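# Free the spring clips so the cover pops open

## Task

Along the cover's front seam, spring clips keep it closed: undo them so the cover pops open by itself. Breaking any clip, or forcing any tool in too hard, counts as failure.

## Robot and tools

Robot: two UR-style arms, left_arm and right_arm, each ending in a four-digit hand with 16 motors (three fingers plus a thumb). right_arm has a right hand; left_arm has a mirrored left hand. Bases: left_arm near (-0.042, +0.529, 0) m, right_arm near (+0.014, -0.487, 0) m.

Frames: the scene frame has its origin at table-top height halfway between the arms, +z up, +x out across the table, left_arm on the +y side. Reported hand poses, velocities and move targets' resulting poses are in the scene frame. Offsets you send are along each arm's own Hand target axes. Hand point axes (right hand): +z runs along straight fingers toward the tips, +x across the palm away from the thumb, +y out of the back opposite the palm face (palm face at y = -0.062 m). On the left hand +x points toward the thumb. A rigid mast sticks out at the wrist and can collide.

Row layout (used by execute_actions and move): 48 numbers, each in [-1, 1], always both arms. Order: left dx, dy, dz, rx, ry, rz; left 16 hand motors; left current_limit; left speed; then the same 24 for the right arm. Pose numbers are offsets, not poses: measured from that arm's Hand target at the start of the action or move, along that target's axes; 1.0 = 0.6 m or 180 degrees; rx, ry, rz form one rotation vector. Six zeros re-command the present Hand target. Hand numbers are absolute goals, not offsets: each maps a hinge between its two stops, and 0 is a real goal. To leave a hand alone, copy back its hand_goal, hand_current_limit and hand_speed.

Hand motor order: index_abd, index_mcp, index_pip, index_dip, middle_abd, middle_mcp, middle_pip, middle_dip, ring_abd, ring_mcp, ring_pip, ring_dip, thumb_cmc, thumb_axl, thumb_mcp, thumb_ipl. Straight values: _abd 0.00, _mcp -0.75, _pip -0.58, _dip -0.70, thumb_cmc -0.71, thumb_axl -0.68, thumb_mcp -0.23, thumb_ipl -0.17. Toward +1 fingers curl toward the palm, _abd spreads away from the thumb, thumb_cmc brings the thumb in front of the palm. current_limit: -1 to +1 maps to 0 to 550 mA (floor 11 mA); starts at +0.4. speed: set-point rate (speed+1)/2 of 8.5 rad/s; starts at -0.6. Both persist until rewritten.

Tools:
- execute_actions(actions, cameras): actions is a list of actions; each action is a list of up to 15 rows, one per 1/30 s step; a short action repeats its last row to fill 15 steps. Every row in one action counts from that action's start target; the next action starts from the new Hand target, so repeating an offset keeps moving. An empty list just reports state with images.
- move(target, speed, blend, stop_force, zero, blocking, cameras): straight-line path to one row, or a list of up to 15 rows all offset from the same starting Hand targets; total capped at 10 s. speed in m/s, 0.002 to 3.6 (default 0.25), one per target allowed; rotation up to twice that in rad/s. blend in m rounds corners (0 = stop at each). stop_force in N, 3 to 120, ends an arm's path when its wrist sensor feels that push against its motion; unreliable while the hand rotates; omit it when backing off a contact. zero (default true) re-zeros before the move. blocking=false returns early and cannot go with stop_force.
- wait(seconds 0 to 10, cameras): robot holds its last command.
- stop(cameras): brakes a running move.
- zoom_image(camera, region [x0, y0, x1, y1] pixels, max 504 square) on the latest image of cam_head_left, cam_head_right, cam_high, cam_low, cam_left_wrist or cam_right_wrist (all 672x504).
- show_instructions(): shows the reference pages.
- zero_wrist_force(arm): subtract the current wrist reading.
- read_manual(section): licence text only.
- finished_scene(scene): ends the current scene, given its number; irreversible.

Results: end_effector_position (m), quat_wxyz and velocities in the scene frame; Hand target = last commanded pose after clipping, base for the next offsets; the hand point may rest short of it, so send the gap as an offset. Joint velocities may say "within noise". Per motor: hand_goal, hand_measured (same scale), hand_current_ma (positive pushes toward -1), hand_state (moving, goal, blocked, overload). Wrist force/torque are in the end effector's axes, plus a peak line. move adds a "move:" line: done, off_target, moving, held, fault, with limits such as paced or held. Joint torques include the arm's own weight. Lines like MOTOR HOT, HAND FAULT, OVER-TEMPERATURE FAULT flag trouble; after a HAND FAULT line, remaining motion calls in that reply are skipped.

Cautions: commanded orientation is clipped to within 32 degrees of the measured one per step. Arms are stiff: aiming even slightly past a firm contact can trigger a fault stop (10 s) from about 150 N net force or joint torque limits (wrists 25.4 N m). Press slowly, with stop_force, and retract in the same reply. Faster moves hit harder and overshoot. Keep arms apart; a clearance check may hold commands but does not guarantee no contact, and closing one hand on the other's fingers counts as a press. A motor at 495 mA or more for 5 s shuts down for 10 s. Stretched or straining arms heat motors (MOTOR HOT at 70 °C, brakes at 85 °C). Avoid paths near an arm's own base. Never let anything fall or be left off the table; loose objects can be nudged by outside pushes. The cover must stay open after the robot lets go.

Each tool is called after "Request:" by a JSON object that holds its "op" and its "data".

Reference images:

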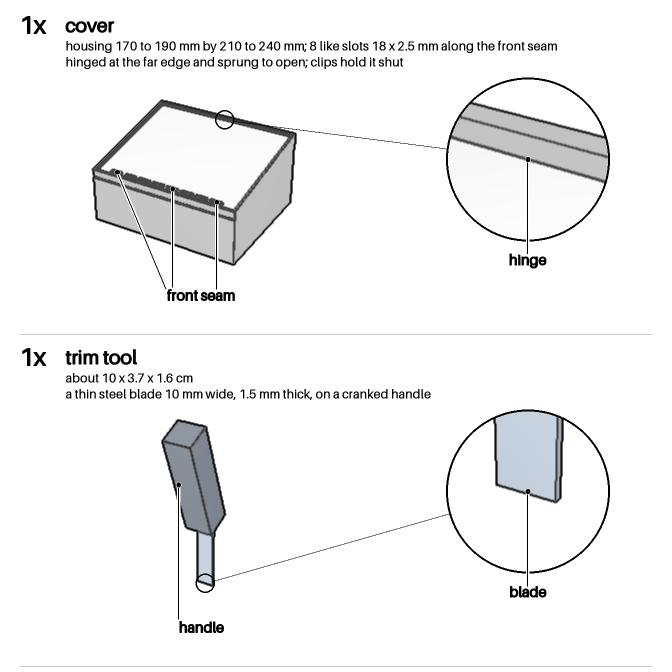

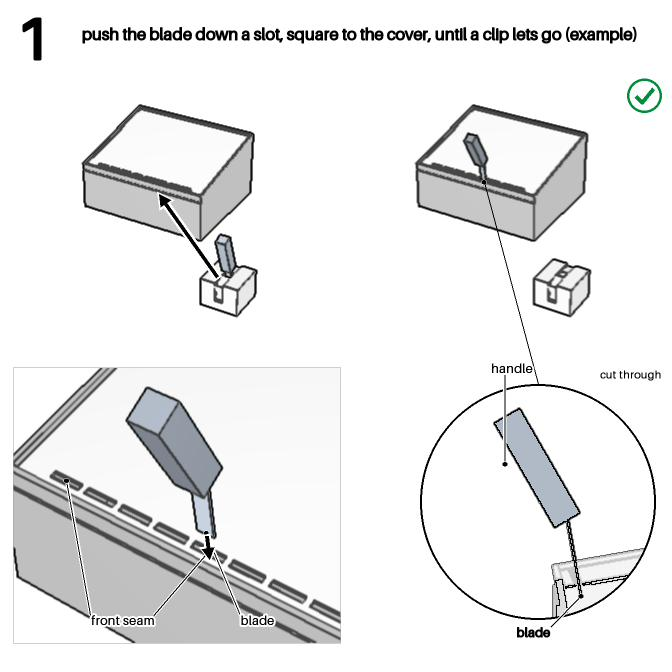

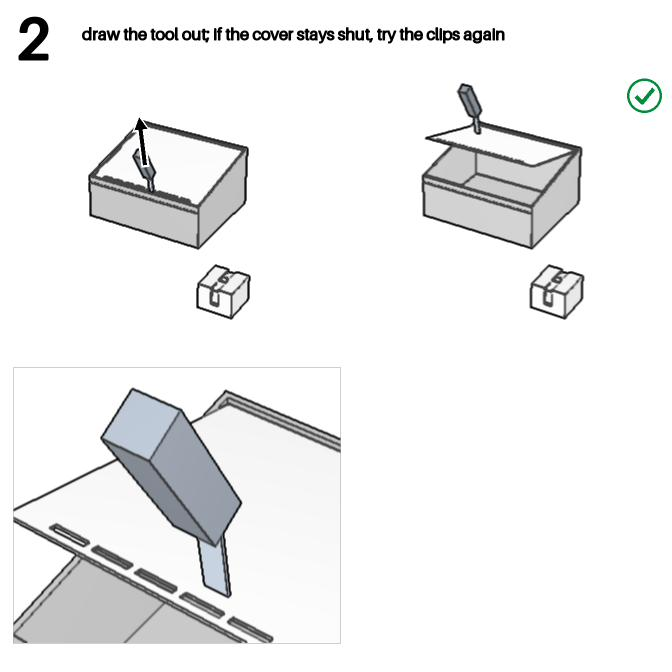

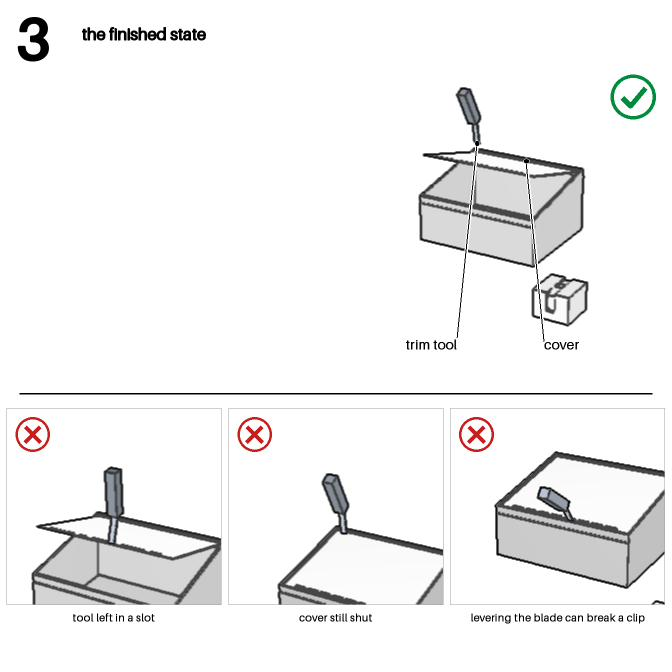

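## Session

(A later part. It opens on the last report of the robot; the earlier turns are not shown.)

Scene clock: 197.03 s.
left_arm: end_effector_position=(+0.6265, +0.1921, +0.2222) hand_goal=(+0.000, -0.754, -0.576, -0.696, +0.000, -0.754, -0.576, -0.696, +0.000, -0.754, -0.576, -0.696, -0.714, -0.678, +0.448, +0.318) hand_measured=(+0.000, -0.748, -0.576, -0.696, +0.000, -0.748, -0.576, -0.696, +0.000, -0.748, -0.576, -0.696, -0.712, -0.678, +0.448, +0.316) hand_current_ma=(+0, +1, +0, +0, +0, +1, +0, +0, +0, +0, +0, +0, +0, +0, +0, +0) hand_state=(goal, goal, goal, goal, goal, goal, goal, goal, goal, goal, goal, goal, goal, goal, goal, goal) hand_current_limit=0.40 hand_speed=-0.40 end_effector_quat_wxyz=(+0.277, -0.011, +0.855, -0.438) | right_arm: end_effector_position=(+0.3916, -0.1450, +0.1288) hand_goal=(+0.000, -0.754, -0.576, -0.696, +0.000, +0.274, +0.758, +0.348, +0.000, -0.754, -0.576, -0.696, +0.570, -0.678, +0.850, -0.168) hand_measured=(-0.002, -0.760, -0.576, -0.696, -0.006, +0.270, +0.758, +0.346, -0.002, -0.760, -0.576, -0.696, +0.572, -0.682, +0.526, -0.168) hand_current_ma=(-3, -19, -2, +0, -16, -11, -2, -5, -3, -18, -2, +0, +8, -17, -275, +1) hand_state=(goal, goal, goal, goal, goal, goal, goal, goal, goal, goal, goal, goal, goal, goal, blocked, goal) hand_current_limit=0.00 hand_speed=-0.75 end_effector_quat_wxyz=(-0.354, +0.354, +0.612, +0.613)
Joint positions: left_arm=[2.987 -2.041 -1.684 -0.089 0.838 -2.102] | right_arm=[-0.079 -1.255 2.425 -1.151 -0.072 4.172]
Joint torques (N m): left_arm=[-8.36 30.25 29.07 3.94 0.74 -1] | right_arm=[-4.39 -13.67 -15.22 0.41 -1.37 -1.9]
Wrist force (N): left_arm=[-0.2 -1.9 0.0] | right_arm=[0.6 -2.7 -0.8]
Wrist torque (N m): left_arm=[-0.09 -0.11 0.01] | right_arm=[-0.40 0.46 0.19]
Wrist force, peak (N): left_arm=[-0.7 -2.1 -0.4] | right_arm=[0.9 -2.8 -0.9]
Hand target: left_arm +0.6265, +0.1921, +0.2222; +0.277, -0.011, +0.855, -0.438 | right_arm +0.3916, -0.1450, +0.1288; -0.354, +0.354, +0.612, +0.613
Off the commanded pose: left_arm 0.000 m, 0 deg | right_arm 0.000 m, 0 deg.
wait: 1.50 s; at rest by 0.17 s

Request:
{"op": "execute_actions", "data": {"actions": [[[0,0,0,0,0,0,0,-0.754,-0.576,-0.696,0,-0.754,-0.576,-0.696,0,-0.754,-0.576,-0.696,-0.714,-0.678,0.449,0.319,0.4,-0.4,0,0,0,0,0,0,0,-0.754,-0.576,-0.696,0,0.274,0.759,0.348,0,-0.754,-0.576,-0.696,0.571,-0.678,0.95,-0.168,0.6,-0.75]]], "cameras": ["cam_left_wrist","cam_high"]}}

Request:
{"op": "zoom_image", "data": {"camera": "cam_left_wrist", "region": [140, 210, 290, 320]}}

Request:
{"op": "zoom_image", "data": {"camera": "cam_high", "region": [230, 150, 350, 240]}}

Scene clock: 208.03 s.
left_arm: end_effector_position=(+0.6265, +0.1921, +0.2222) hand_goal=(+0.000, -0.754, -0.576, -0.696, +0.000, -0.754, -0.576, -0.696, +0.000, -0.754, -0.576, -0.696, -0.714, -0.678, +0.448, +0.318) hand_measured=(+0.000, -0.748, -0.576, -0.696, +0.000, -0.748, -0.576, -0.696, +0.000, -0.748, -0.576, -0.696, -0.712, -0.678, +0.448, +0.316) hand_current_ma=(+0, +1, +0, +0, +0, +1, +0, +0, +0, +0, +0, +0, +0, +0, +0, +0) hand_state=(goal, goal, goal, goal, goal, goal, goal, goal, goal, goal, goal, goal, goal, goal, goal, goal) hand_current_limit=0.40 hand_speed=-0.40 end_effector_quat_wxyz=(+0.277, -0.011, +0.855, -0.438) | right_arm: end_effector_position=(+0.3916, -0.1450, +0.1288) hand_goal=(+0.000, -0.754, -0.576, -0.696, +0.000, +0.274, +0.758, +0.348, +0.000, -0.754, -0.576, -0.696, +0.570, -0.678, +0.950, -0.168) hand_measured=(-0.002, -0.760, -0.576, -0.696, -0.006, +0.270, +0.758, +0.346, -0.002, -0.760, -0.576, -0.696, +0.574, -0.684, +0.534, -0.168) hand_current_ma=(-3, -19, -2, +0, -16, -11, -2, -5, -3, -18, -2, +0, +11, -21, -440, +1) hand_state=(goal, goal, goal, goal, goal, goal, goal, goal, goal, goal, goal, goal, goal, goal, blocked, goal) hand_current_limit=0.60 hand_speed=-0.75 end_effector_quat_wxyz=(-0.354, +0.354, +0.612, +0.613)
Joint positions: left_arm=[2.987 -2.041 -1.684 -0.089 0.838 -2.102] | right_arm=[-0.079 -1.255 2.425 -1.151 -0.072 4.172]
Joint torques (N m): left_arm=[-8.71 30.59 29.52 3.95 0.64 -0.88] | right_arm=[-5.19 -16.15 -15.03 -1.69 -1.34 -2.05]
Wrist force (N): left_arm=[-0.4 -1.7 0.0] | right_arm=[0.9 -2.2 -1.1]
Wrist torque (N m): left_arm=[-0.06 -0.09 -0.01] | right_arm=[-0.32 0.44 0.20]
Wrist force, peak (N): left_arm=[-0.7 -2.3 0.1] | right_arm=[0.7 -2.8 -0.9]
Hand target: left_arm +0.6265, +0.1921, +0.2222; +0.277, -0.011, +0.855, -0.438 | right_arm +0.3916, -0.1450, +0.1288; -0.354, +0.354, +0.612, +0.613
Off the commanded pose: left_arm 0.000 m, 0 deg | right_arm 0.000 m, 0 deg.
Step readings (end_effector_position of left_arm | right_arm):
0: (+0.6265, +0.1921, +0.2222) | (+0.3916, -0.1450, +0.1288)
1: (+0.6265, +0.1921, +0.2222) | (+0.3916, -0.1450, +0.1288)
2: (+0.6265, +0.1921, +0.2222) | (+0.3916, -0.1450, +0.1288)
4: (+0.6265, +0.1921, +0.2222) | (+0.3916, -0.1450, +0.1288)
8: (+0.6265, +0.1921, +0.2222) | (+0.3916, -0.1450, +0.1288)
15: (+0.6265, +0.1921, +0.2222) | (+0.3916, -0.1450, +0.1288)
camera_calibration:
cam_left_wrist: T_world_to_cam=[[0.571221, -0.16331, 0.804386, -0.537624], [-0.801472, 0.100422, 0.58954, 0.299131], [-0.177056, -0.981451, -0.0735252, 0.434123], [0, 0, 0, 1]] pos_world=[0.623711, 0.308232, 0.288027]
Images, in order (width x height): cam_high 672x504, cam_left_wrist 672x504.

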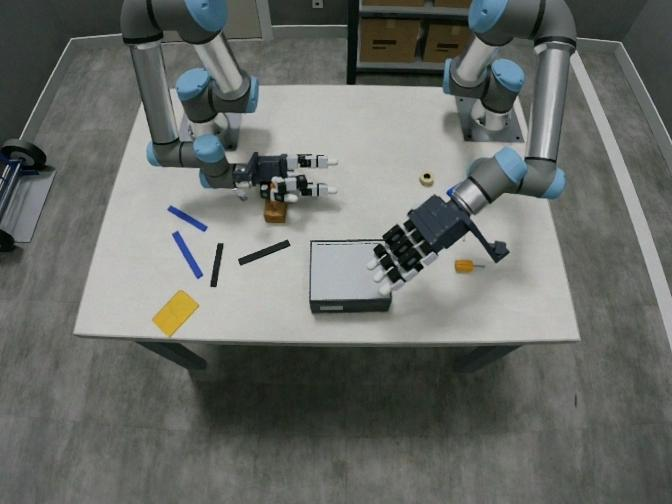

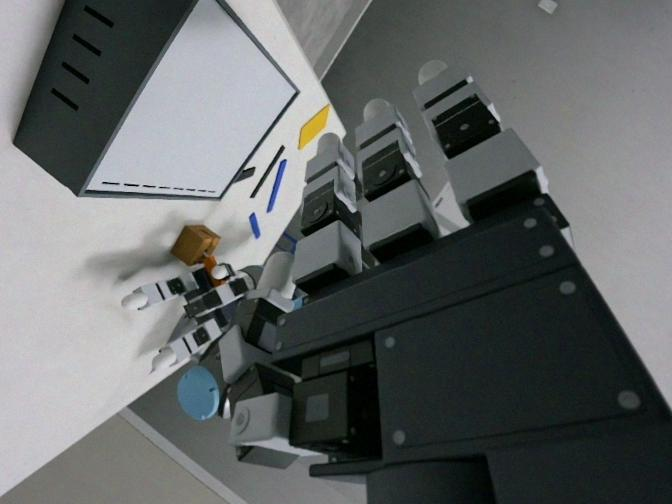

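Scaled by 3.360 from the camera's 672x504 image, which has a finer 960x720 frame.

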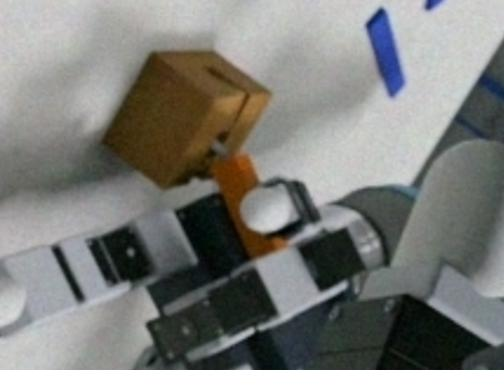

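Scaled by 4.200 from the camera's 672x504 image, which has a finer 960x720 frame.

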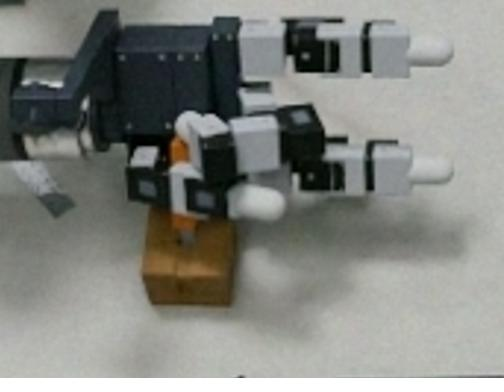

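Request:
{"op": "move", "data": {"target": [0,0,0,0,0,0,0,-0.754,-0.576,-0.696,0,-0.754,-0.576,-0.696,0,-0.754,-0.576,-0.696,-0.714,-0.678,0.449,0.319,0.4,-0.4,0.0953,0.055,0,0,0,0,0,-0.754,-0.576,-0.696,0,0.274,0.759,0.348,0,-0.754,-0.576,-0.696,0.571,-0.678,0.95,-0.168,0.6,-0.75], "speed": 0.06, "cameras": ["cam_left_wrist","cam_high","cam_head_left","cam_head_right"]}}

Request:
{"op": "zoom_image", "data": {"camera": "cam_left_wrist", "region": [70, 160, 240, 290]}}

Request:
{"op": "zoom_image", "data": {"camera": "cam_high", "region": [230, 150, 350, 240]}}

Request:
{"op": "zoom_image", "data": {"camera": "cam_head_left", "region": [280, 120, 420, 240]}}

Scene clock: 220.97 s.
left_arm: end_effector_position=(+0.6265, +0.1921, +0.2222) hand_goal=(+0.000, -0.754, -0.576, -0.696, +0.000, -0.754, -0.576, -0.696, +0.000, -0.754, -0.576, -0.696, -0.714, -0.678, +0.448, +0.318) hand_measured=(+0.000, -0.748, -0.576, -0.696, +0.000, -0.748, -0.576, -0.696, +0.000, -0.748, -0.576, -0.696, -0.712, -0.678, +0.448, +0.316) hand_current_ma=(+0, +1, +0, +0, +0, +1, +0, +0, +0, +0, +0, +0, +0, +0, +0, +0) hand_state=(goal, goal, goal, goal, goal, goal, goal, goal, goal, goal, goal, goal, goal, goal, goal, goal) hand_current_limit=0.40 hand_speed=-0.40 end_effector_quat_wxyz=(+0.277, -0.011, +0.855, -0.438) | right_arm: end_effector_position=(+0.3918, -0.1451, +0.1948) hand_goal=(+0.000, -0.754, -0.576, -0.696, +0.000, +0.274, +0.758, +0.348, +0.000, -0.754, -0.576, -0.696, +0.570, -0.678, +0.950, -0.168) hand_measured=(-0.002, -0.760, -0.576, -0.696, -0.006, +0.270, +0.758, +0.346, -0.002, -0.760, -0.576, -0.696, +0.574, -0.684, +0.534, -0.168) hand_current_ma=(-3, -19, -2, +0, -16, -11, -2, -5, -3, -18, -2, +0, +11, -22, -440, +1) hand_state=(goal, goal, goal, goal, goal, goal, goal, goal, goal, goal, goal, goal, goal, goal, blocked, goal) hand_current_limit=0.60 hand_speed=-0.75 end_effector_quat_wxyz=(-0.354, +0.354, +0.612, +0.612) end_effector_velocity=(+0.000, +0.000, +0.000) end_effector_angular_velocity=(+0.000, +0.000, +0.003)
Joint positions: left_arm=[2.987 -2.041 -1.684 -0.089 0.838 -2.102] | right_arm=[-0.079 -1.456 2.381 -0.913 -0.072 4.179]
Joint velocities: left_arm=[within noise] | right_arm=[-0.001 0 0 -0.006 -0.003 0.006]
Joint torques (N m): left_arm=[-8.18 30.42 29.57 3.79 0.68 -1.04] | right_arm=[-2.5 -27.63 -11.22 -1.9 -1.66 1.81]
Wrist force (N): left_arm=[-0.5 -1.8 -0.1] | right_arm=[0.6 -2.8 -0.8]
Wrist torque (N m): left_arm=[-0.05 -0.09 -0.01] | right_arm=[-0.40 0.44 0.04]
Wrist force, peak (N): left_arm=[-0.8 -2.4 -0.1] | right_arm=[-0.1 -3.4 -1.1]
Hand target: left_arm +0.6265, +0.1921, +0.2222; +0.277, -0.011, +0.855, -0.438 | right_arm +0.3917, -0.1451, +0.1948; -0.354, +0.354, +0.612, +0.613
Off the commanded pose: left_arm 0.000 m, 0 deg | right_arm 0.000 m, 0 deg.
move: done
camera_calibration:
cam_left_wrist: T_world_to_cam=[[0.571221, -0.16331, 0.804386, -0.537624], [-0.801472, 0.100422, 0.58954, 0.299131], [-0.177056, -0.981451, -0.0735252, 0.434123], [0, 0, 0, 1]] pos_world=[0.623711, 0.308232, 0.288027]
Images, in order (width x height): cam_head_left 672x504, cam_head_right 672x504, cam_high 672x504, cam_left_wrist 672x504.

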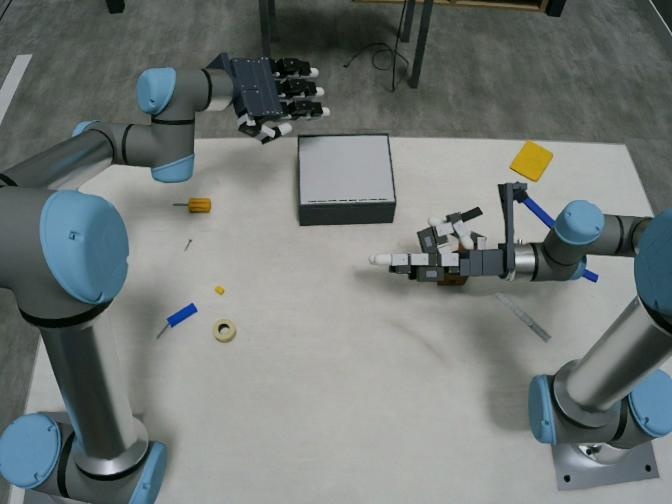

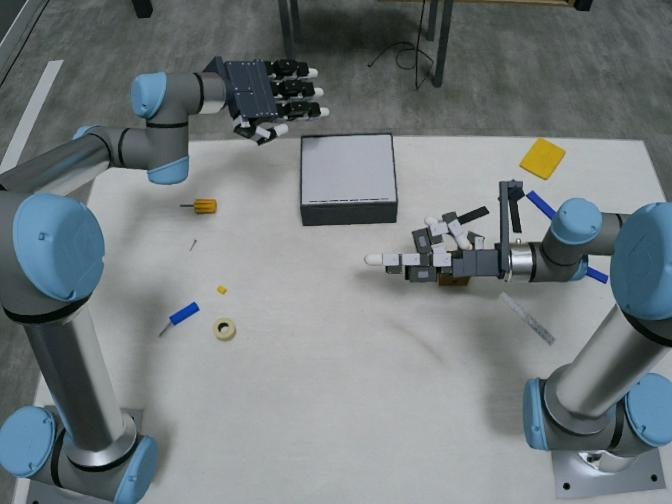

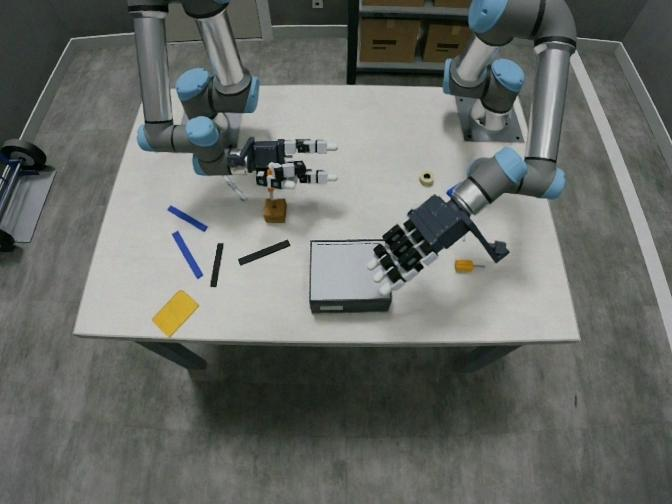

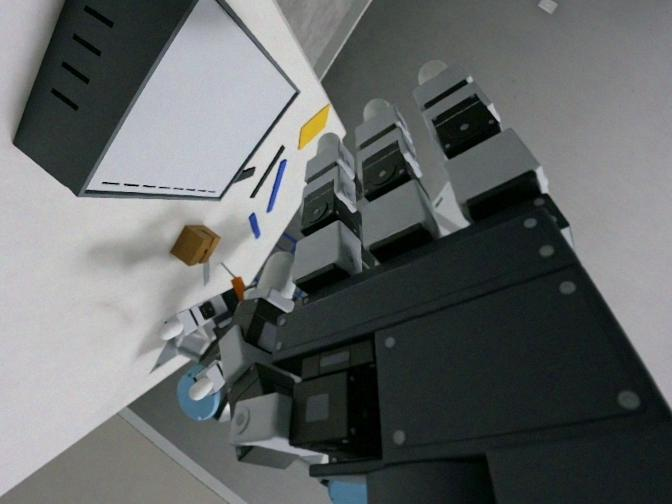

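Scaled by 2.965 from the camera's 672x504 image, which has a finer 960x720 frame.

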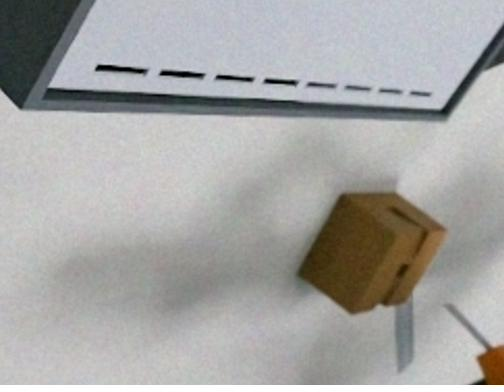

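Scaled by 4.200 from the camera's 672x504 image, which has a finer 960x720 frame.

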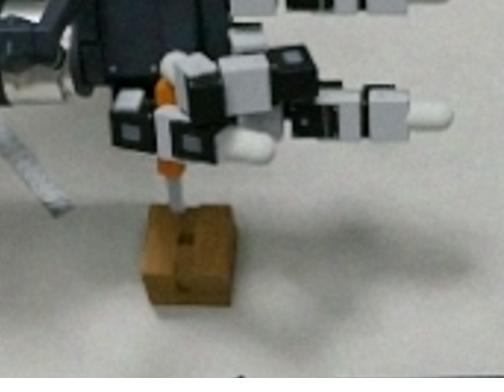

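Scaled by 3.600 from the camera's 672x504 image, which has a finer 960x720 frame.

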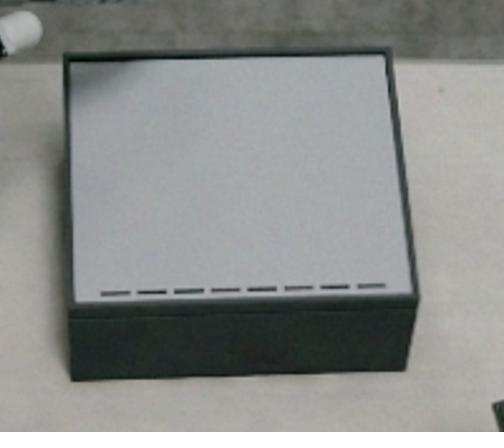

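Request:
{"op": "wait", "data": {"seconds": 0.05, "cameras": ["cam_low","cam_left_wrist","cam_high"]}}

Request:
{"op": "zoom_image", "data": {"camera": "cam_low", "region": [220, 210, 340, 280]}}

Request:
{"op": "zoom_image", "data": {"camera": "cam_left_wrist", "region": [0, 0, 320, 210]}}

Request:
{"op": "zoom_image", "data": {"camera": "cam_high", "region": [300, 230, 400, 320]}}

Scene clock: 383.83 s.
left_arm: end_effector_position=(+0.6265, +0.1921, +0.2222) hand_goal=(+0.000, -0.754, -0.576, -0.696, +0.000, -0.754, -0.576, -0.696, +0.000, -0.754, -0.576, -0.696, -0.714, -0.678, +0.448, +0.318) hand_measured=(+0.000, -0.748, -0.576, -0.696, +0.000, -0.748, -0.576, -0.696, +0.000, -0.748, -0.576, -0.696, -0.712, -0.678, +0.448, +0.316) hand_current_ma=(+0, +1, +0, +0, +0, +1, +0, +0, +0, +0, +0, +0, +0, +0, +0, +0) hand_state=(goal, goal, goal, goal, goal, goal, goal, goal, goal, goal, goal, goal, goal, goal, goal, goal) hand_current_limit=0.40 hand_speed=-0.40 end_effector_quat_wxyz=(+0.277, -0.011, +0.855, -0.438) | right_arm: end_effector_position=(+0.3917, -0.1451, +0.1948) hand_goal=(+0.000, -0.754, -0.576, -0.696, +0.000, +0.274, +0.758, +0.348, +0.000, -0.754, -0.576, -0.696, +0.570, -0.678, +0.950, -0.168) hand_measured=(-0.002, -0.760, -0.576, -0.696, -0.006, +0.270, +0.758, +0.346, -0.002, -0.760, -0.576, -0.696, +0.574, -0.684, +0.534, -0.168) hand_current_ma=(-3, -19, -2, +0, -16, -11, -2, -5, -3, -18, -2, +0, +11, -22, -440, +1) hand_state=(goal, goal, goal, goal, goal, goal, goal, goal, goal, goal, goal, goal, goal, goal, blocked, goal) hand_current_limit=0.60 hand_speed=-0.75 end_effector_quat_wxyz=(-0.354, +0.354, +0.612, +0.612)
Joint positions: left_arm=[2.987 -2.041 -1.684 -0.089 0.838 -2.102] | right_arm=[-0.079 -1.457 2.381 -0.913 -0.072 4.179]
Joint torques (N m): left_arm=[-8.22 30.77 28.81 3.84 0.64 -0.95] | right_arm=[4.17 -30.59 -5.8 -1.86 1.03 1.59]
Wrist force (N): left_arm=[-0.5 -1.7 -0.2] | right_arm=[0.6 -2.5 -0.7]
Wrist torque (N m): left_arm=[-0.05 -0.08 -0.02] | right_arm=[-0.37 0.43 0.01]
Wrist force, peak (N): left_arm=[-0.7 -2.1 -0.5] | right_arm=[0.4 -2.9 -1.0]
Hand target: left_arm +0.6265, +0.1921, +0.2222; +0.277, -0.011, +0.855, -0.438 | right_arm +0.3917, -0.1451, +0.1948; -0.354, +0.354, +0.612, +0.613
Off the commanded pose: left_arm 0.000 m, 0 deg | right_arm 0.000 m, 0 deg.
wait: 0.07 s; at rest from the start
camera_calibration:
cam_left_wrist: T_world_to_cam=[[0.571221, -0.16331, 0.804386, -0.537624], [-0.801472, 0.100422, 0.58954, 0.299131], [-0.177056, -0.981451, -0.0735252, 0.434123], [0, 0, 0, 1]] pos_world=[0.623711, 0.308232, 0.288027]
Images, in order (width x height): cam_high 672x504, cam_low 672x504, cam_left_wrist 672x504.

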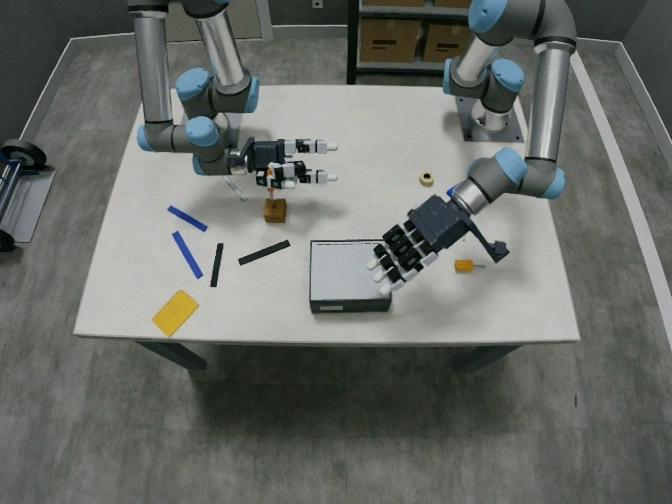

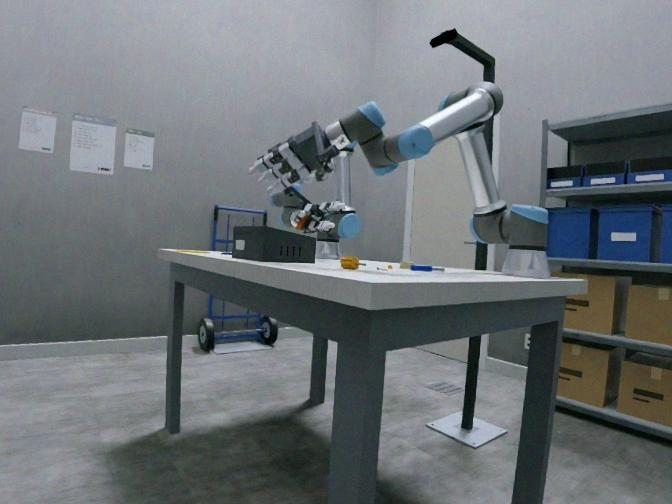

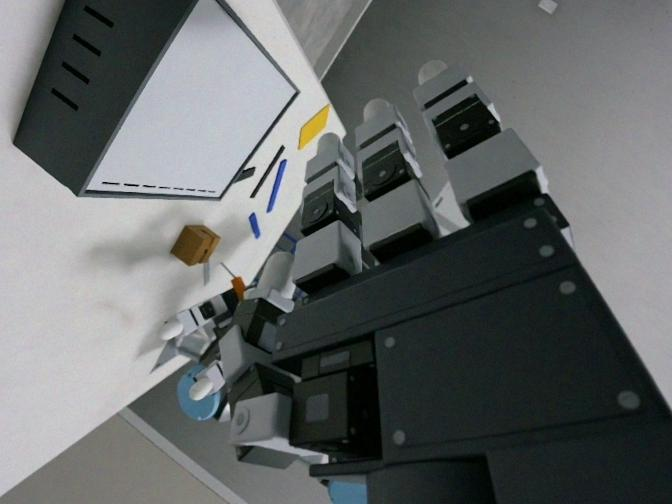

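Scaled by 4.200 from the camera's 672x504 image, which has a finer 960x720 frame.

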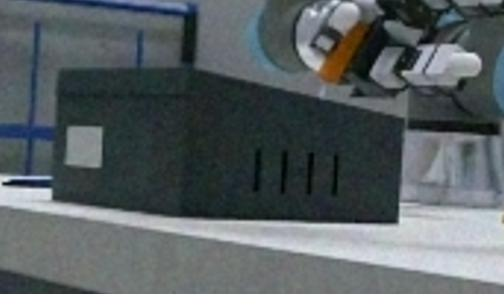

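Scaled by 1.575 from the camera's 672x504 image, which has a finer 960x720 frame.

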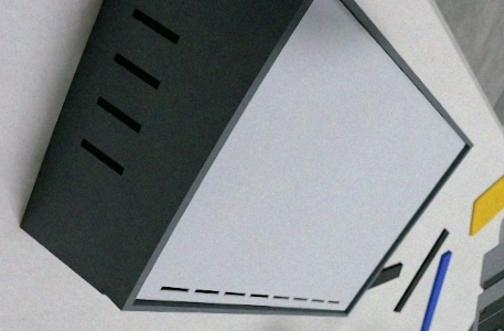

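Scaled by 5.040 from the camera's 672x504 image, which has a finer 960x720 frame.

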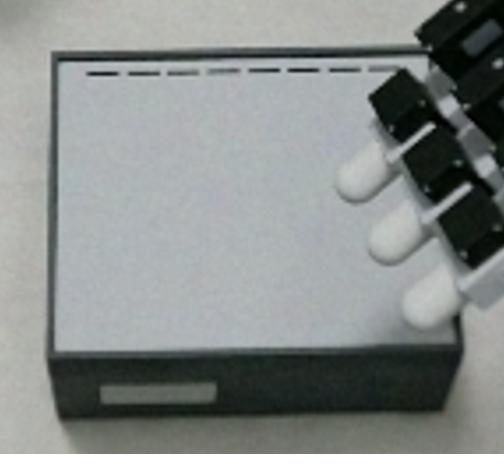

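Request:
{"op": "move", "data": {"target": [[0,0,0,0,0,0,0,-0.754,-0.576,-0.696,0,-0.754,-0.576,-0.696,0,-0.754,-0.576,-0.696,-0.714,-0.678,0.449,0.319,0.4,-0.4,-0.0540,0.2277,0.4778,0.0051,0.0029,0.0069,0,-0.754,-0.576,-0.696,0,0.274,0.759,0.348,0,-0.754,-0.576,-0.696,0.571,-0.678,0.95,-0.168,0.6,-0.75],[0,0,0,0,0,0,0,-0.754,-0.576,-0.696,0,-0.754,-0.576,-0.696,0,-0.754,-0.576,-0.696,-0.714,-0.678,0.449,0.319,0.4,-0.4,-0.1117,0.1944,0.4778,0.0051,0.0029,0.0069,0,-0.754,-0.576,-0.696,0,0.274,0.759,0.348,0,-0.754,-0.576,-0.696,0.571,-0.678,0.95,-0.168,0.6,-0.75]], "speed": [0.15,0.06], "cameras": ["cam_left_wrist","cam_high","cam_head_left","cam_low"]}}

Request:
{"op": "zoom_image", "data": {"camera": "cam_left_wrist", "region": [70, 150, 190, 240]}}

Request:
{"op": "zoom_image", "data": {"camera": "cam_high", "region": [300, 210, 400, 285]}}

Scene clock: 456.80 s.
left_arm: end_effector_position=(+0.6265, +0.1921, +0.2222) hand_goal=(+0.000, -0.754, -0.576, -0.696, +0.000, -0.754, -0.576, -0.696, +0.000, -0.754, -0.576, -0.696, -0.714, -0.678, +0.448, +0.318) hand_measured=(+0.000, -0.748, -0.576, -0.696, +0.000, -0.748, -0.576, -0.696, +0.000, -0.748, -0.576, -0.696, -0.712, -0.678, +0.448, +0.316) hand_current_ma=(+0, +1, +0, +0, +0, +1, +0, +0, +0, +0, +0, +0, +0, +0, +0, +0) hand_state=(goal, goal, goal, goal, goal, goal, goal, goal, goal, goal, goal, goal, goal, goal, goal, goal) hand_current_limit=0.40 hand_speed=-0.40 end_effector_quat_wxyz=(+0.277, -0.011, +0.855, -0.438) | right_arm: end_effector_position=(+0.5263, +0.1415, +0.1950) hand_goal=(+0.000, -0.754, -0.576, -0.696, +0.000, +0.274, +0.758, +0.348, +0.000, -0.754, -0.576, -0.696, +0.570, -0.678, +0.950, -0.168) hand_measured=(-0.002, -0.760, -0.576, -0.696, -0.006, +0.270, +0.758, +0.346, -0.002, -0.760, -0.576, -0.696, +0.574, -0.684, +0.534, -0.168) hand_current_ma=(-3, -19, -2, +0, -16, -9, -2, -5, -3, -18, -2, +0, +11, -22, -440, +1) hand_state=(goal, goal, goal, goal, goal, goal, goal, goal, goal, goal, goal, goal, goal, goal, blocked, goal) hand_current_limit=0.60 hand_speed=-0.75 end_effector_quat_wxyz=(-0.366, +0.355, +0.611, +0.605)
Joint positions: left_arm=[2.987 -2.041 -1.684 -0.089 0.838 -2.102] | right_arm=[0.509 -0.933 1.561 -0.63 0.498 4.215]
Joint torques (N m): left_arm=[-8.18 30.78 28.97 3.88 0.67 -0.92] | right_arm=[6.96 -58.19 -25.32 0.97 1.92 1.68]
Wrist force (N): left_arm=[-0.8 -1.7 -0.3] | right_arm=[1.0 -2.8 -1.0]
Wrist torque (N m): left_arm=[-0.04 -0.05 -0.04] | right_arm=[-0.33 0.40 0.16]
Wrist force, peak (N): left_arm=[-0.6 -2.3 -0.1] | right_arm=[0.5 -3.5 -2.0]
Hand target: left_arm +0.6265, +0.1921, +0.2222; +0.277, -0.011, +0.855, -0.438 | right_arm +0.5264, +0.1415, +0.1952; -0.366, +0.355, +0.611, +0.605
Off the commanded pose: left_arm 0.000 m, 0 deg | right_arm 0.000 m, 0 deg.
move: done
camera_calibration:
cam_left_wrist: T_world_to_cam=[[0.571221, -0.16331, 0.804386, -0.537624], [-0.801472, 0.100422, 0.58954, 0.299131], [-0.177056, -0.981451, -0.0735252, 0.434123], [0, 0, 0, 1]] pos_world=[0.623711, 0.308232, 0.288027]
Images, in order (width x height): cam_head_left 672x504, cam_high 672x504, cam_low 672x504, cam_left_wrist 672x504.

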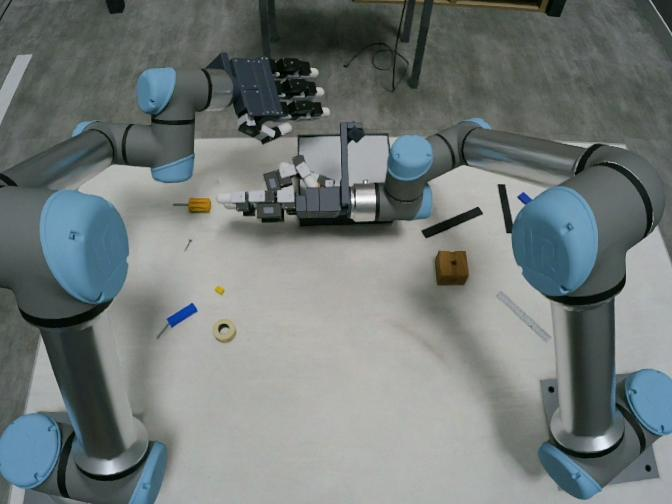

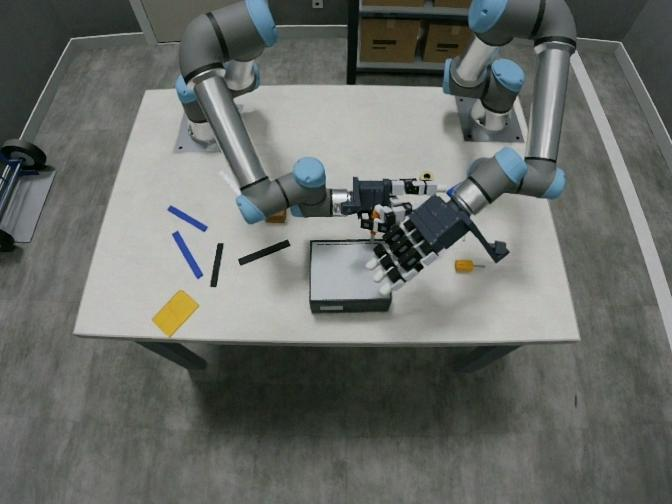

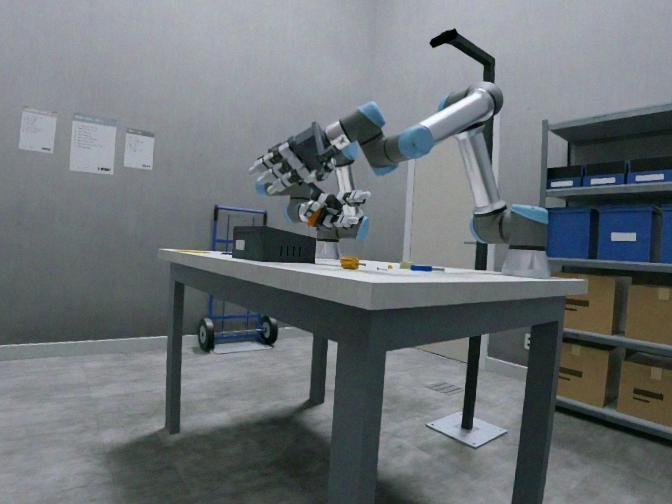

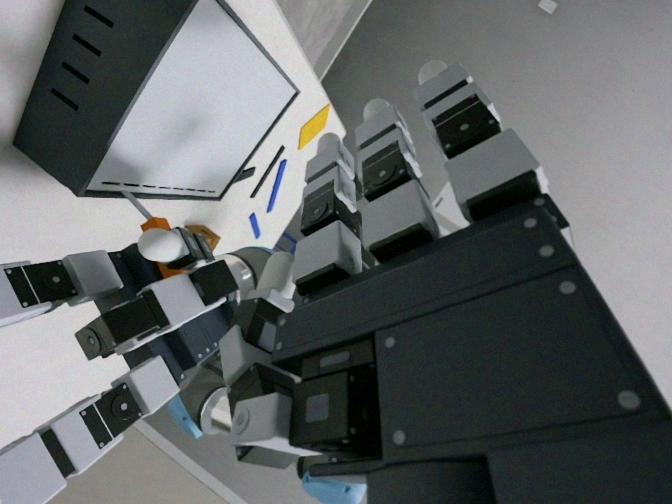

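Scaled by 4.200 from the camera's 672x504 image, which has a finer 960x720 frame.

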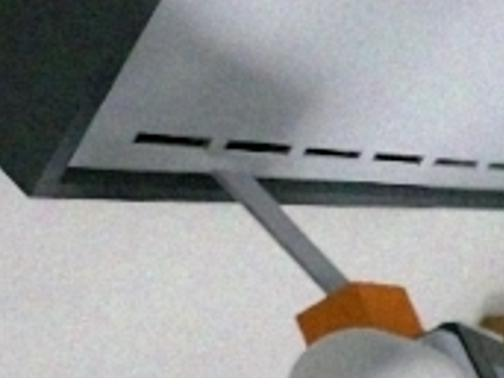

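Scaled by 5.040 from the camera's 672x504 image, which has a finer 960x720 frame.

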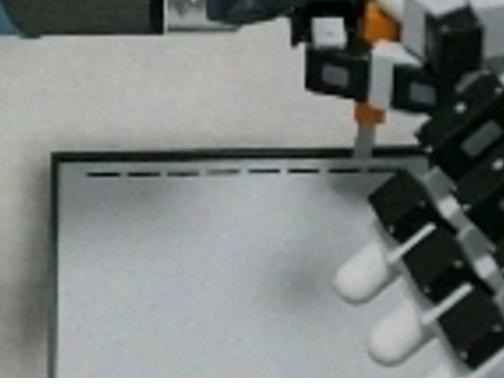

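Request:
{"op": "move", "data": {"target": [0,0,0,0,0,0,0,-0.754,-0.576,-0.696,0,-0.754,-0.576,-0.696,0,-0.754,-0.576,-0.696,-0.714,-0.678,0.449,0.319,0.4,-0.4,-0.0112,-0.0080,0.0043,0,0,0,0,-0.754,-0.576,-0.696,0,0.274,0.759,0.348,0,-0.754,-0.576,-0.696,0.571,-0.678,0.95,-0.168,0.6,-0.75], "speed": 0.02, "stop_force": 4, "cameras": ["cam_left_wrist","cam_high"]}}

Request:
{"op": "zoom_image", "data": {"camera": "cam_left_wrist", "region": [80, 160, 160, 220]}}

Request:
{"op": "zoom_image", "data": {"camera": "cam_high", "region": [300, 210, 400, 285]}}

Scene clock: 503.07 s.
left_arm: end_effector_position=(+0.6265, +0.1921, +0.2222) hand_goal=(+0.000, -0.754, -0.576, -0.696, +0.000, -0.754, -0.576, -0.696, +0.000, -0.754, -0.576, -0.696, -0.714, -0.678, +0.448, +0.318) hand_measured=(+0.000, -0.748, -0.576, -0.696, +0.000, -0.748, -0.576, -0.696, +0.000, -0.748, -0.576, -0.696, -0.712, -0.678, +0.448, +0.316) hand_current_ma=(+0, +1, +0, +0, +0, +1, +0, +0, +0, +0, +0, +0, +0, +0, +0, +0) hand_state=(goal, goal, goal, goal, goal, goal, goal, goal, goal, goal, goal, goal, goal, goal, goal, goal) hand_current_limit=0.40 hand_speed=-0.40 end_effector_quat_wxyz=(+0.277, -0.011, +0.855, -0.438) | right_arm: end_effector_position=(+0.5257, +0.1432, +0.1897) hand_goal=(+0.000, -0.754, -0.576, -0.696, +0.000, +0.274, +0.758, +0.348, +0.000, -0.754, -0.576, -0.696, +0.570, -0.678, +0.950, -0.168) hand_measured=(-0.002, -0.760, -0.576, -0.696, -0.006, +0.270, +0.758, +0.346, -0.002, -0.760, -0.576, -0.696, +0.582, -0.682, +0.536, -0.168) hand_current_ma=(-3, -19, -2, +0, -16, -9, -2, -5, -3, -18, -2, +0, +41, -15, -440, +1) hand_state=(goal, goal, goal, goal, goal, goal, goal, goal, goal, goal, goal, goal, goal, goal, blocked, goal) hand_current_limit=0.60 hand_speed=-0.75 end_effector_quat_wxyz=(-0.366, +0.355, +0.611, +0.605)
Joint positions: left_arm=[2.987 -2.041 -1.684 -0.089 0.838 -2.102] | right_arm=[0.512 -0.924 1.562 -0.641 0.501 4.215]
Joint torques (N m): left_arm=[-7.87 30.58 29.2 3.76 0.67 -0.89] | right_arm=[-7.8 -59.75 -26.05 -2.77 -2.28 0.47]
Wrist force (N): left_arm=[-0.4 -1.7 -0.2] | right_arm=[0.8 -2.8 -1.1]
Wrist torque (N m): left_arm=[-0.04 -0.10 -0.01] | right_arm=[-0.32 0.43 0.16]
Wrist force, peak (N): left_arm=[-0.7 -2.3 -0.3] | right_arm=[9.3 0.2 -2.2]
Hand target: left_arm +0.6265, +0.1921, +0.2222; +0.277, -0.011, +0.855, -0.438 | right_arm +0.5257, +0.1432, +0.1897; -0.366, +0.355, +0.611, +0.605 (not the last commanded pose)
Off the commanded pose: left_arm 0.000 m, 0 deg | right_arm 0.003 m, 0 deg.
move: contact (right_arm)
camera_calibration:
cam_left_wrist: T_world_to_cam=[[0.571221, -0.16331, 0.804386, -0.537624], [-0.801472, 0.100422, 0.58954, 0.299131], [-0.177056, -0.981451, -0.0735252, 0.434123], [0, 0, 0, 1]] pos_world=[0.623711, 0.308232, 0.288027]
Images, in order (width x height): cam_high 672x504, cam_left_wrist 672x504.

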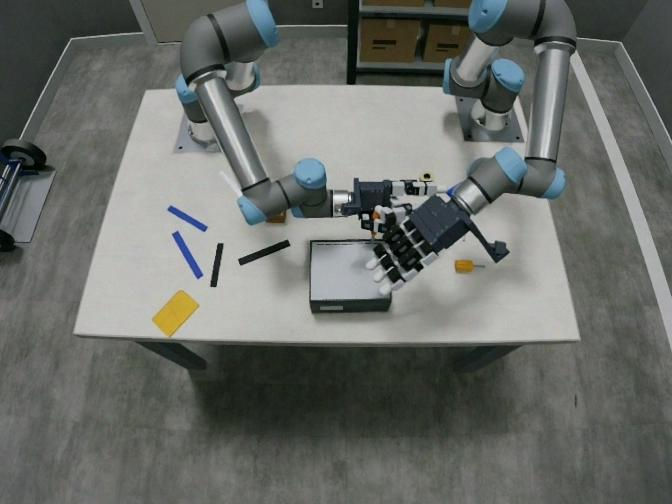

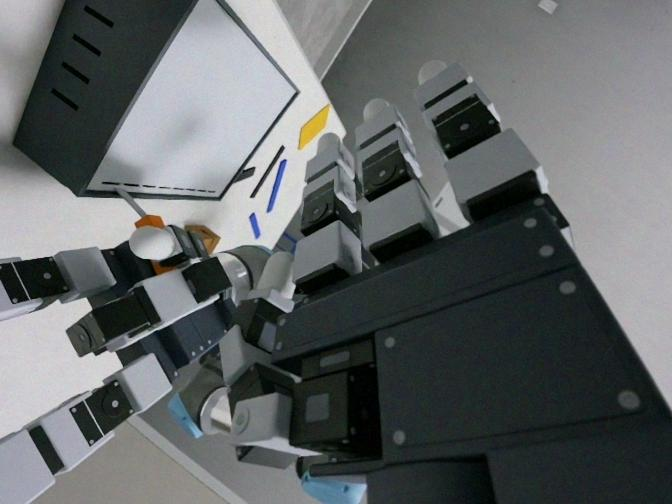

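Scaled by 6.300 from the camera's 672x504 image, which has a finer 960x720 frame.

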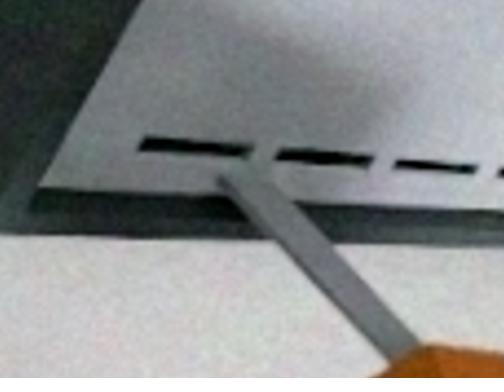

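Scaled by 5.040 from the camera's 672x504 image, which has a finer 960x720 frame.

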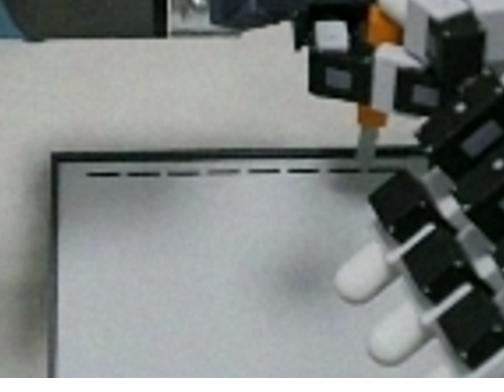

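Request:
{"op": "zoom_image", "data": {"camera": "cam_left_wrist", "region": [95, 172, 143, 208]}}

Scaled by 10.500 from the camera's 672x504 image, which has a finer 960x720 frame.

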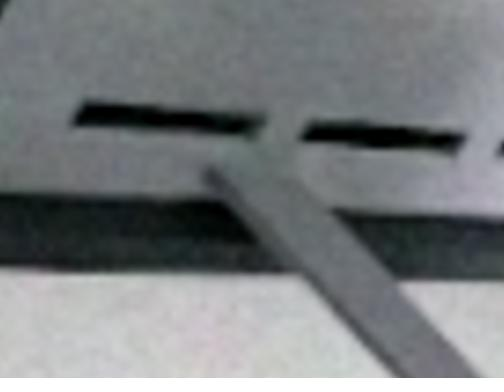

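Request:
{"op": "move", "data": {"target": [[0,0,0,0,0,0,0,-0.754,-0.576,-0.696,0,-0.754,-0.576,-0.696,0,-0.754,-0.576,-0.696,-0.714,-0.678,0.449,0.319,0.4,-0.4,0.0047,0.0018,0,0,0,0,0,-0.754,-0.576,-0.696,0,0.274,0.759,0.348,0,-0.754,-0.576,-0.696,0.571,-0.678,0.95,-0.168,0.6,-0.75],[0,0,0,0,0,0,0,-0.754,-0.576,-0.696,0,-0.754,-0.576,-0.696,0,-0.754,-0.576,-0.696,-0.714,-0.678,0.449,0.319,0.4,-0.4,0.0017,0.0096,0.0183,0,0,0,0,-0.754,-0.576,-0.696,0,0.274,0.759,0.348,0,-0.754,-0.576,-0.696,0.571,-0.678,0.95,-0.168,0.6,-0.75]], "speed": 0.03, "cameras": ["cam_left_wrist"]}}

Request:
{"op": "zoom_image", "data": {"camera": "cam_left_wrist", "region": [85, 172, 133, 208]}}

Scene clock: 561.20 s.
left_arm: end_effector_position=(+0.6265, +0.1921, +0.2222) hand_goal=(+0.000, -0.754, -0.576, -0.696, +0.000, -0.754, -0.576, -0.696, +0.000, -0.754, -0.576, -0.696, -0.714, -0.678, +0.448, +0.318) hand_measured=(+0.000, -0.748, -0.576, -0.696, +0.000, -0.748, -0.576, -0.696, +0.000, -0.748, -0.576, -0.696, -0.712, -0.678, +0.448, +0.316) hand_current_ma=(+0, +1, +0, +0, +0, +1, +0, +0, +0, +0, +0, +0, +0, +0, +0, +0) hand_state=(goal, goal, goal, goal, goal, goal, goal, goal, goal, goal, goal, goal, goal, goal, goal, goal) hand_current_limit=0.40 hand_speed=-0.40 end_effector_quat_wxyz=(+0.277, -0.011, +0.855, -0.438) | right_arm: end_effector_position=(+0.5300, +0.1544, +0.1932) hand_goal=(+0.000, -0.754, -0.576, -0.696, +0.000, +0.274, +0.758, +0.348, +0.000, -0.754, -0.576, -0.696, +0.570, -0.678, +0.950, -0.168) hand_measured=(-0.002, -0.760, -0.576, -0.696, -0.006, +0.270, +0.758, +0.346, -0.002, -0.760, -0.576, -0.696, +0.582, -0.682, +0.536, -0.168) hand_current_ma=(-3, -19, -2, +0, -16, -9, -2, -5, -3, -18, -2, +0, +41, -15, -440, +1) hand_state=(goal, goal, goal, goal, goal, goal, goal, goal, goal, goal, goal, goal, goal, goal, blocked, goal) hand_current_limit=0.60 hand_speed=-0.75 end_effector_quat_wxyz=(-0.366, +0.355, +0.611, +0.605)
Joint positions: left_arm=[2.987 -2.041 -1.684 -0.089 0.838 -2.102] | right_arm=[0.525 -0.908 1.521 -0.616 0.514 4.215]
Joint torques (N m): left_arm=[-8.31 31.14 29.37 3.72 0.75 -1.03] | right_arm=[-8.63 -59.61 -11.37 -3 -1.84 -1.89]
Wrist force (N): left_arm=[-0.3 -2.0 -0.3] | right_arm=[0.2 -2.9 -1.1]
Wrist torque (N m): left_arm=[-0.08 -0.11 0.02] | right_arm=[-0.33 0.47 0.10]
Wrist force, peak (N): left_arm=[-0.8 -2.3 -0.2] | right_arm=[0.8 -3.2 -1.5]
Hand target: left_arm +0.6265, +0.1921, +0.2222; +0.277, -0.011, +0.855, -0.438 | right_arm +0.5300, +0.1543, +0.1934; -0.366, +0.355, +0.611, +0.605
Off the commanded pose: left_arm 0.000 m, 0 deg | right_arm 0.000 m, 0 deg.
move: done
camera_calibration:
cam_left_wrist: T_world_to_cam=[[0.571221, -0.16331, 0.804386, -0.537624], [-0.801472, 0.100422, 0.58954, 0.299131], [-0.177056, -0.981451, -0.0735252, 0.434123], [0, 0, 0, 1]] pos_world=[0.623711, 0.308232, 0.288027]
Images, in order (width x height): cam_left_wrist 672x504.

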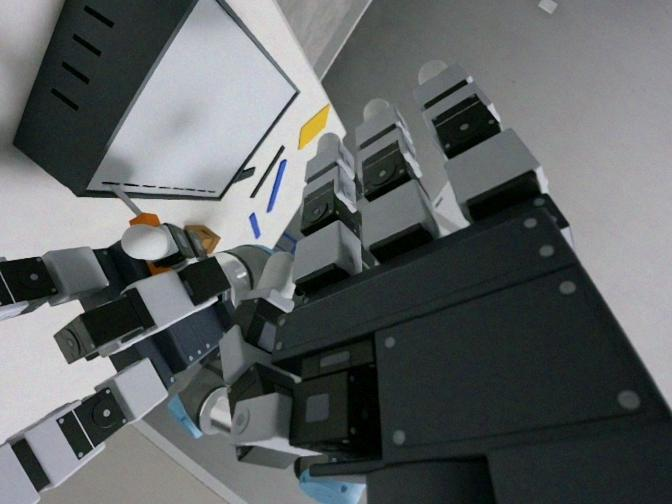

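Scaled by 10.500 from the camera's 672x504 image, which has a finer 960x720 frame.

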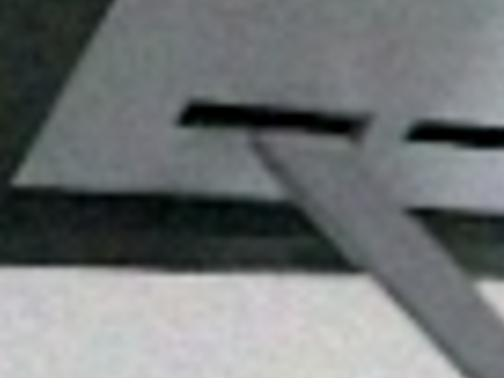

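Request:
{"op": "move", "data": {"target": [0,0,0,0,0,0,0,-0.754,-0.576,-0.696,0,-0.754,-0.576,-0.696,0,-0.754,-0.576,-0.696,-0.714,-0.678,0.449,0.319,0.4,-0.4,-0.0171,-0.0066,0,0,0,0,0,-0.754,-0.576,-0.696,0,0.274,0.759,0.348,0,-0.754,-0.576,-0.696,0.571,-0.678,0.95,-0.168,0.6,-0.75], "speed": 0.01, "stop_force": 5, "cameras": ["cam_left_wrist"]}}

Request:
{"op": "zoom_image", "data": {"camera": "cam_left_wrist", "region": [85, 172, 133, 208]}}

Scene clock: 574.50 s.
left_arm: end_effector_position=(+0.6265, +0.1921, +0.2222) hand_goal=(+0.000, -0.754, -0.576, -0.696, +0.000, -0.754, -0.576, -0.696, +0.000, -0.754, -0.576, -0.696, -0.714, -0.678, +0.448, +0.318) hand_measured=(+0.000, -0.748, -0.576, -0.696, +0.000, -0.748, -0.576, -0.696, +0.000, -0.748, -0.576, -0.696, -0.712, -0.678, +0.448, +0.316) hand_current_ma=(+0, +1, +0, +0, +0, +1, +0, +0, +0, +0, +0, +0, +0, +0, +0, +0) hand_state=(goal, goal, goal, goal, goal, goal, goal, goal, goal, goal, goal, goal, goal, goal, goal, goal) hand_current_limit=0.40 hand_speed=-0.40 end_effector_quat_wxyz=(+0.277, -0.011, +0.855, -0.438) | right_arm: end_effector_position=(+0.5311, +0.1543, +0.1856) hand_goal=(+0.000, -0.754, -0.576, -0.696, +0.000, +0.274, +0.758, +0.348, +0.000, -0.754, -0.576, -0.696, +0.570, -0.678, +0.950, -0.168) hand_measured=(-0.002, -0.760, -0.576, -0.696, -0.006, +0.270, +0.758, +0.346, -0.002, -0.760, -0.576, -0.696, +0.582, -0.682, +0.536, -0.168) hand_current_ma=(-3, -19, -2, +0, -16, -9, -2, -5, -3, -18, -2, +0, +40, -13, -440, +1) hand_state=(goal, goal, goal, goal, goal, goal, goal, goal, goal, goal, goal, goal, goal, goal, blocked, goal) hand_current_limit=0.60 hand_speed=-0.75 end_effector_quat_wxyz=(-0.366, +0.355, +0.611, +0.605)
Joint positions: left_arm=[2.987 -2.041 -1.684 -0.089 0.838 -2.102] | right_arm=[0.524 -0.896 1.523 -0.63 0.513 4.215]
Joint torques (N m): left_arm=[-8.19 30.91 29.39 3.82 0.67 -0.83] | right_arm=[1.48 -59.9 -24.81 0.51 1.84 -1.27]
Wrist force (N): left_arm=[-0.6 -1.8 -0.2] | right_arm=[3.0 -4.0 -1.5]
Wrist torque (N m): left_arm=[-0.05 -0.07 -0.02] | right_arm=[-0.40 0.25 0.39]
Wrist force, peak (N): left_arm=[-0.8 -2.2 -0.3] | right_arm=[10.8 -2.5 -1.9]
Hand target: left_arm +0.6265, +0.1921, +0.2222; +0.277, -0.011, +0.855, -0.438 | right_arm +0.5311, +0.1543, +0.1856; -0.366, +0.355, +0.611, +0.605 (not the last commanded pose)
Off the commanded pose: left_arm 0.000 m, 0 deg | right_arm 0.003 m, 0 deg.
move: contact (right_arm)
camera_calibration:
cam_left_wrist: T_world_to_cam=[[0.571221, -0.16331, 0.804386, -0.537624], [-0.801472, 0.100422, 0.58954, 0.299131], [-0.177056, -0.981451, -0.0735252, 0.434123], [0, 0, 0, 1]] pos_world=[0.623711, 0.308232, 0.288027]
Images, in order (width x height): cam_left_wrist 672x504.

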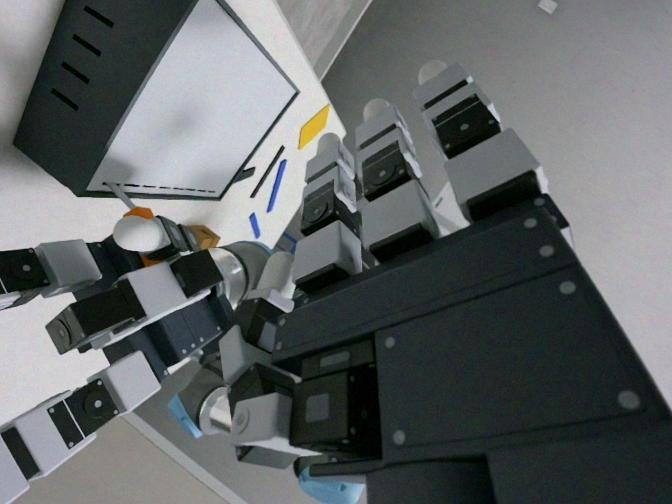

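Scaled by 10.500 from the camera's 672x504 image, which has a finer 960x720 frame.

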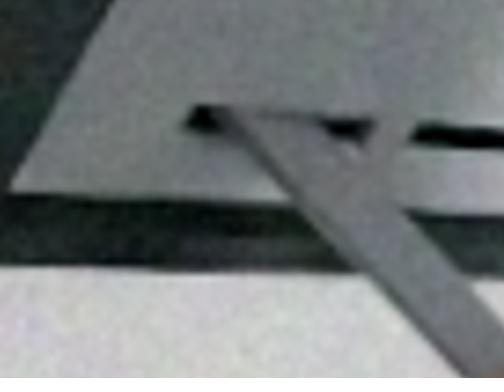

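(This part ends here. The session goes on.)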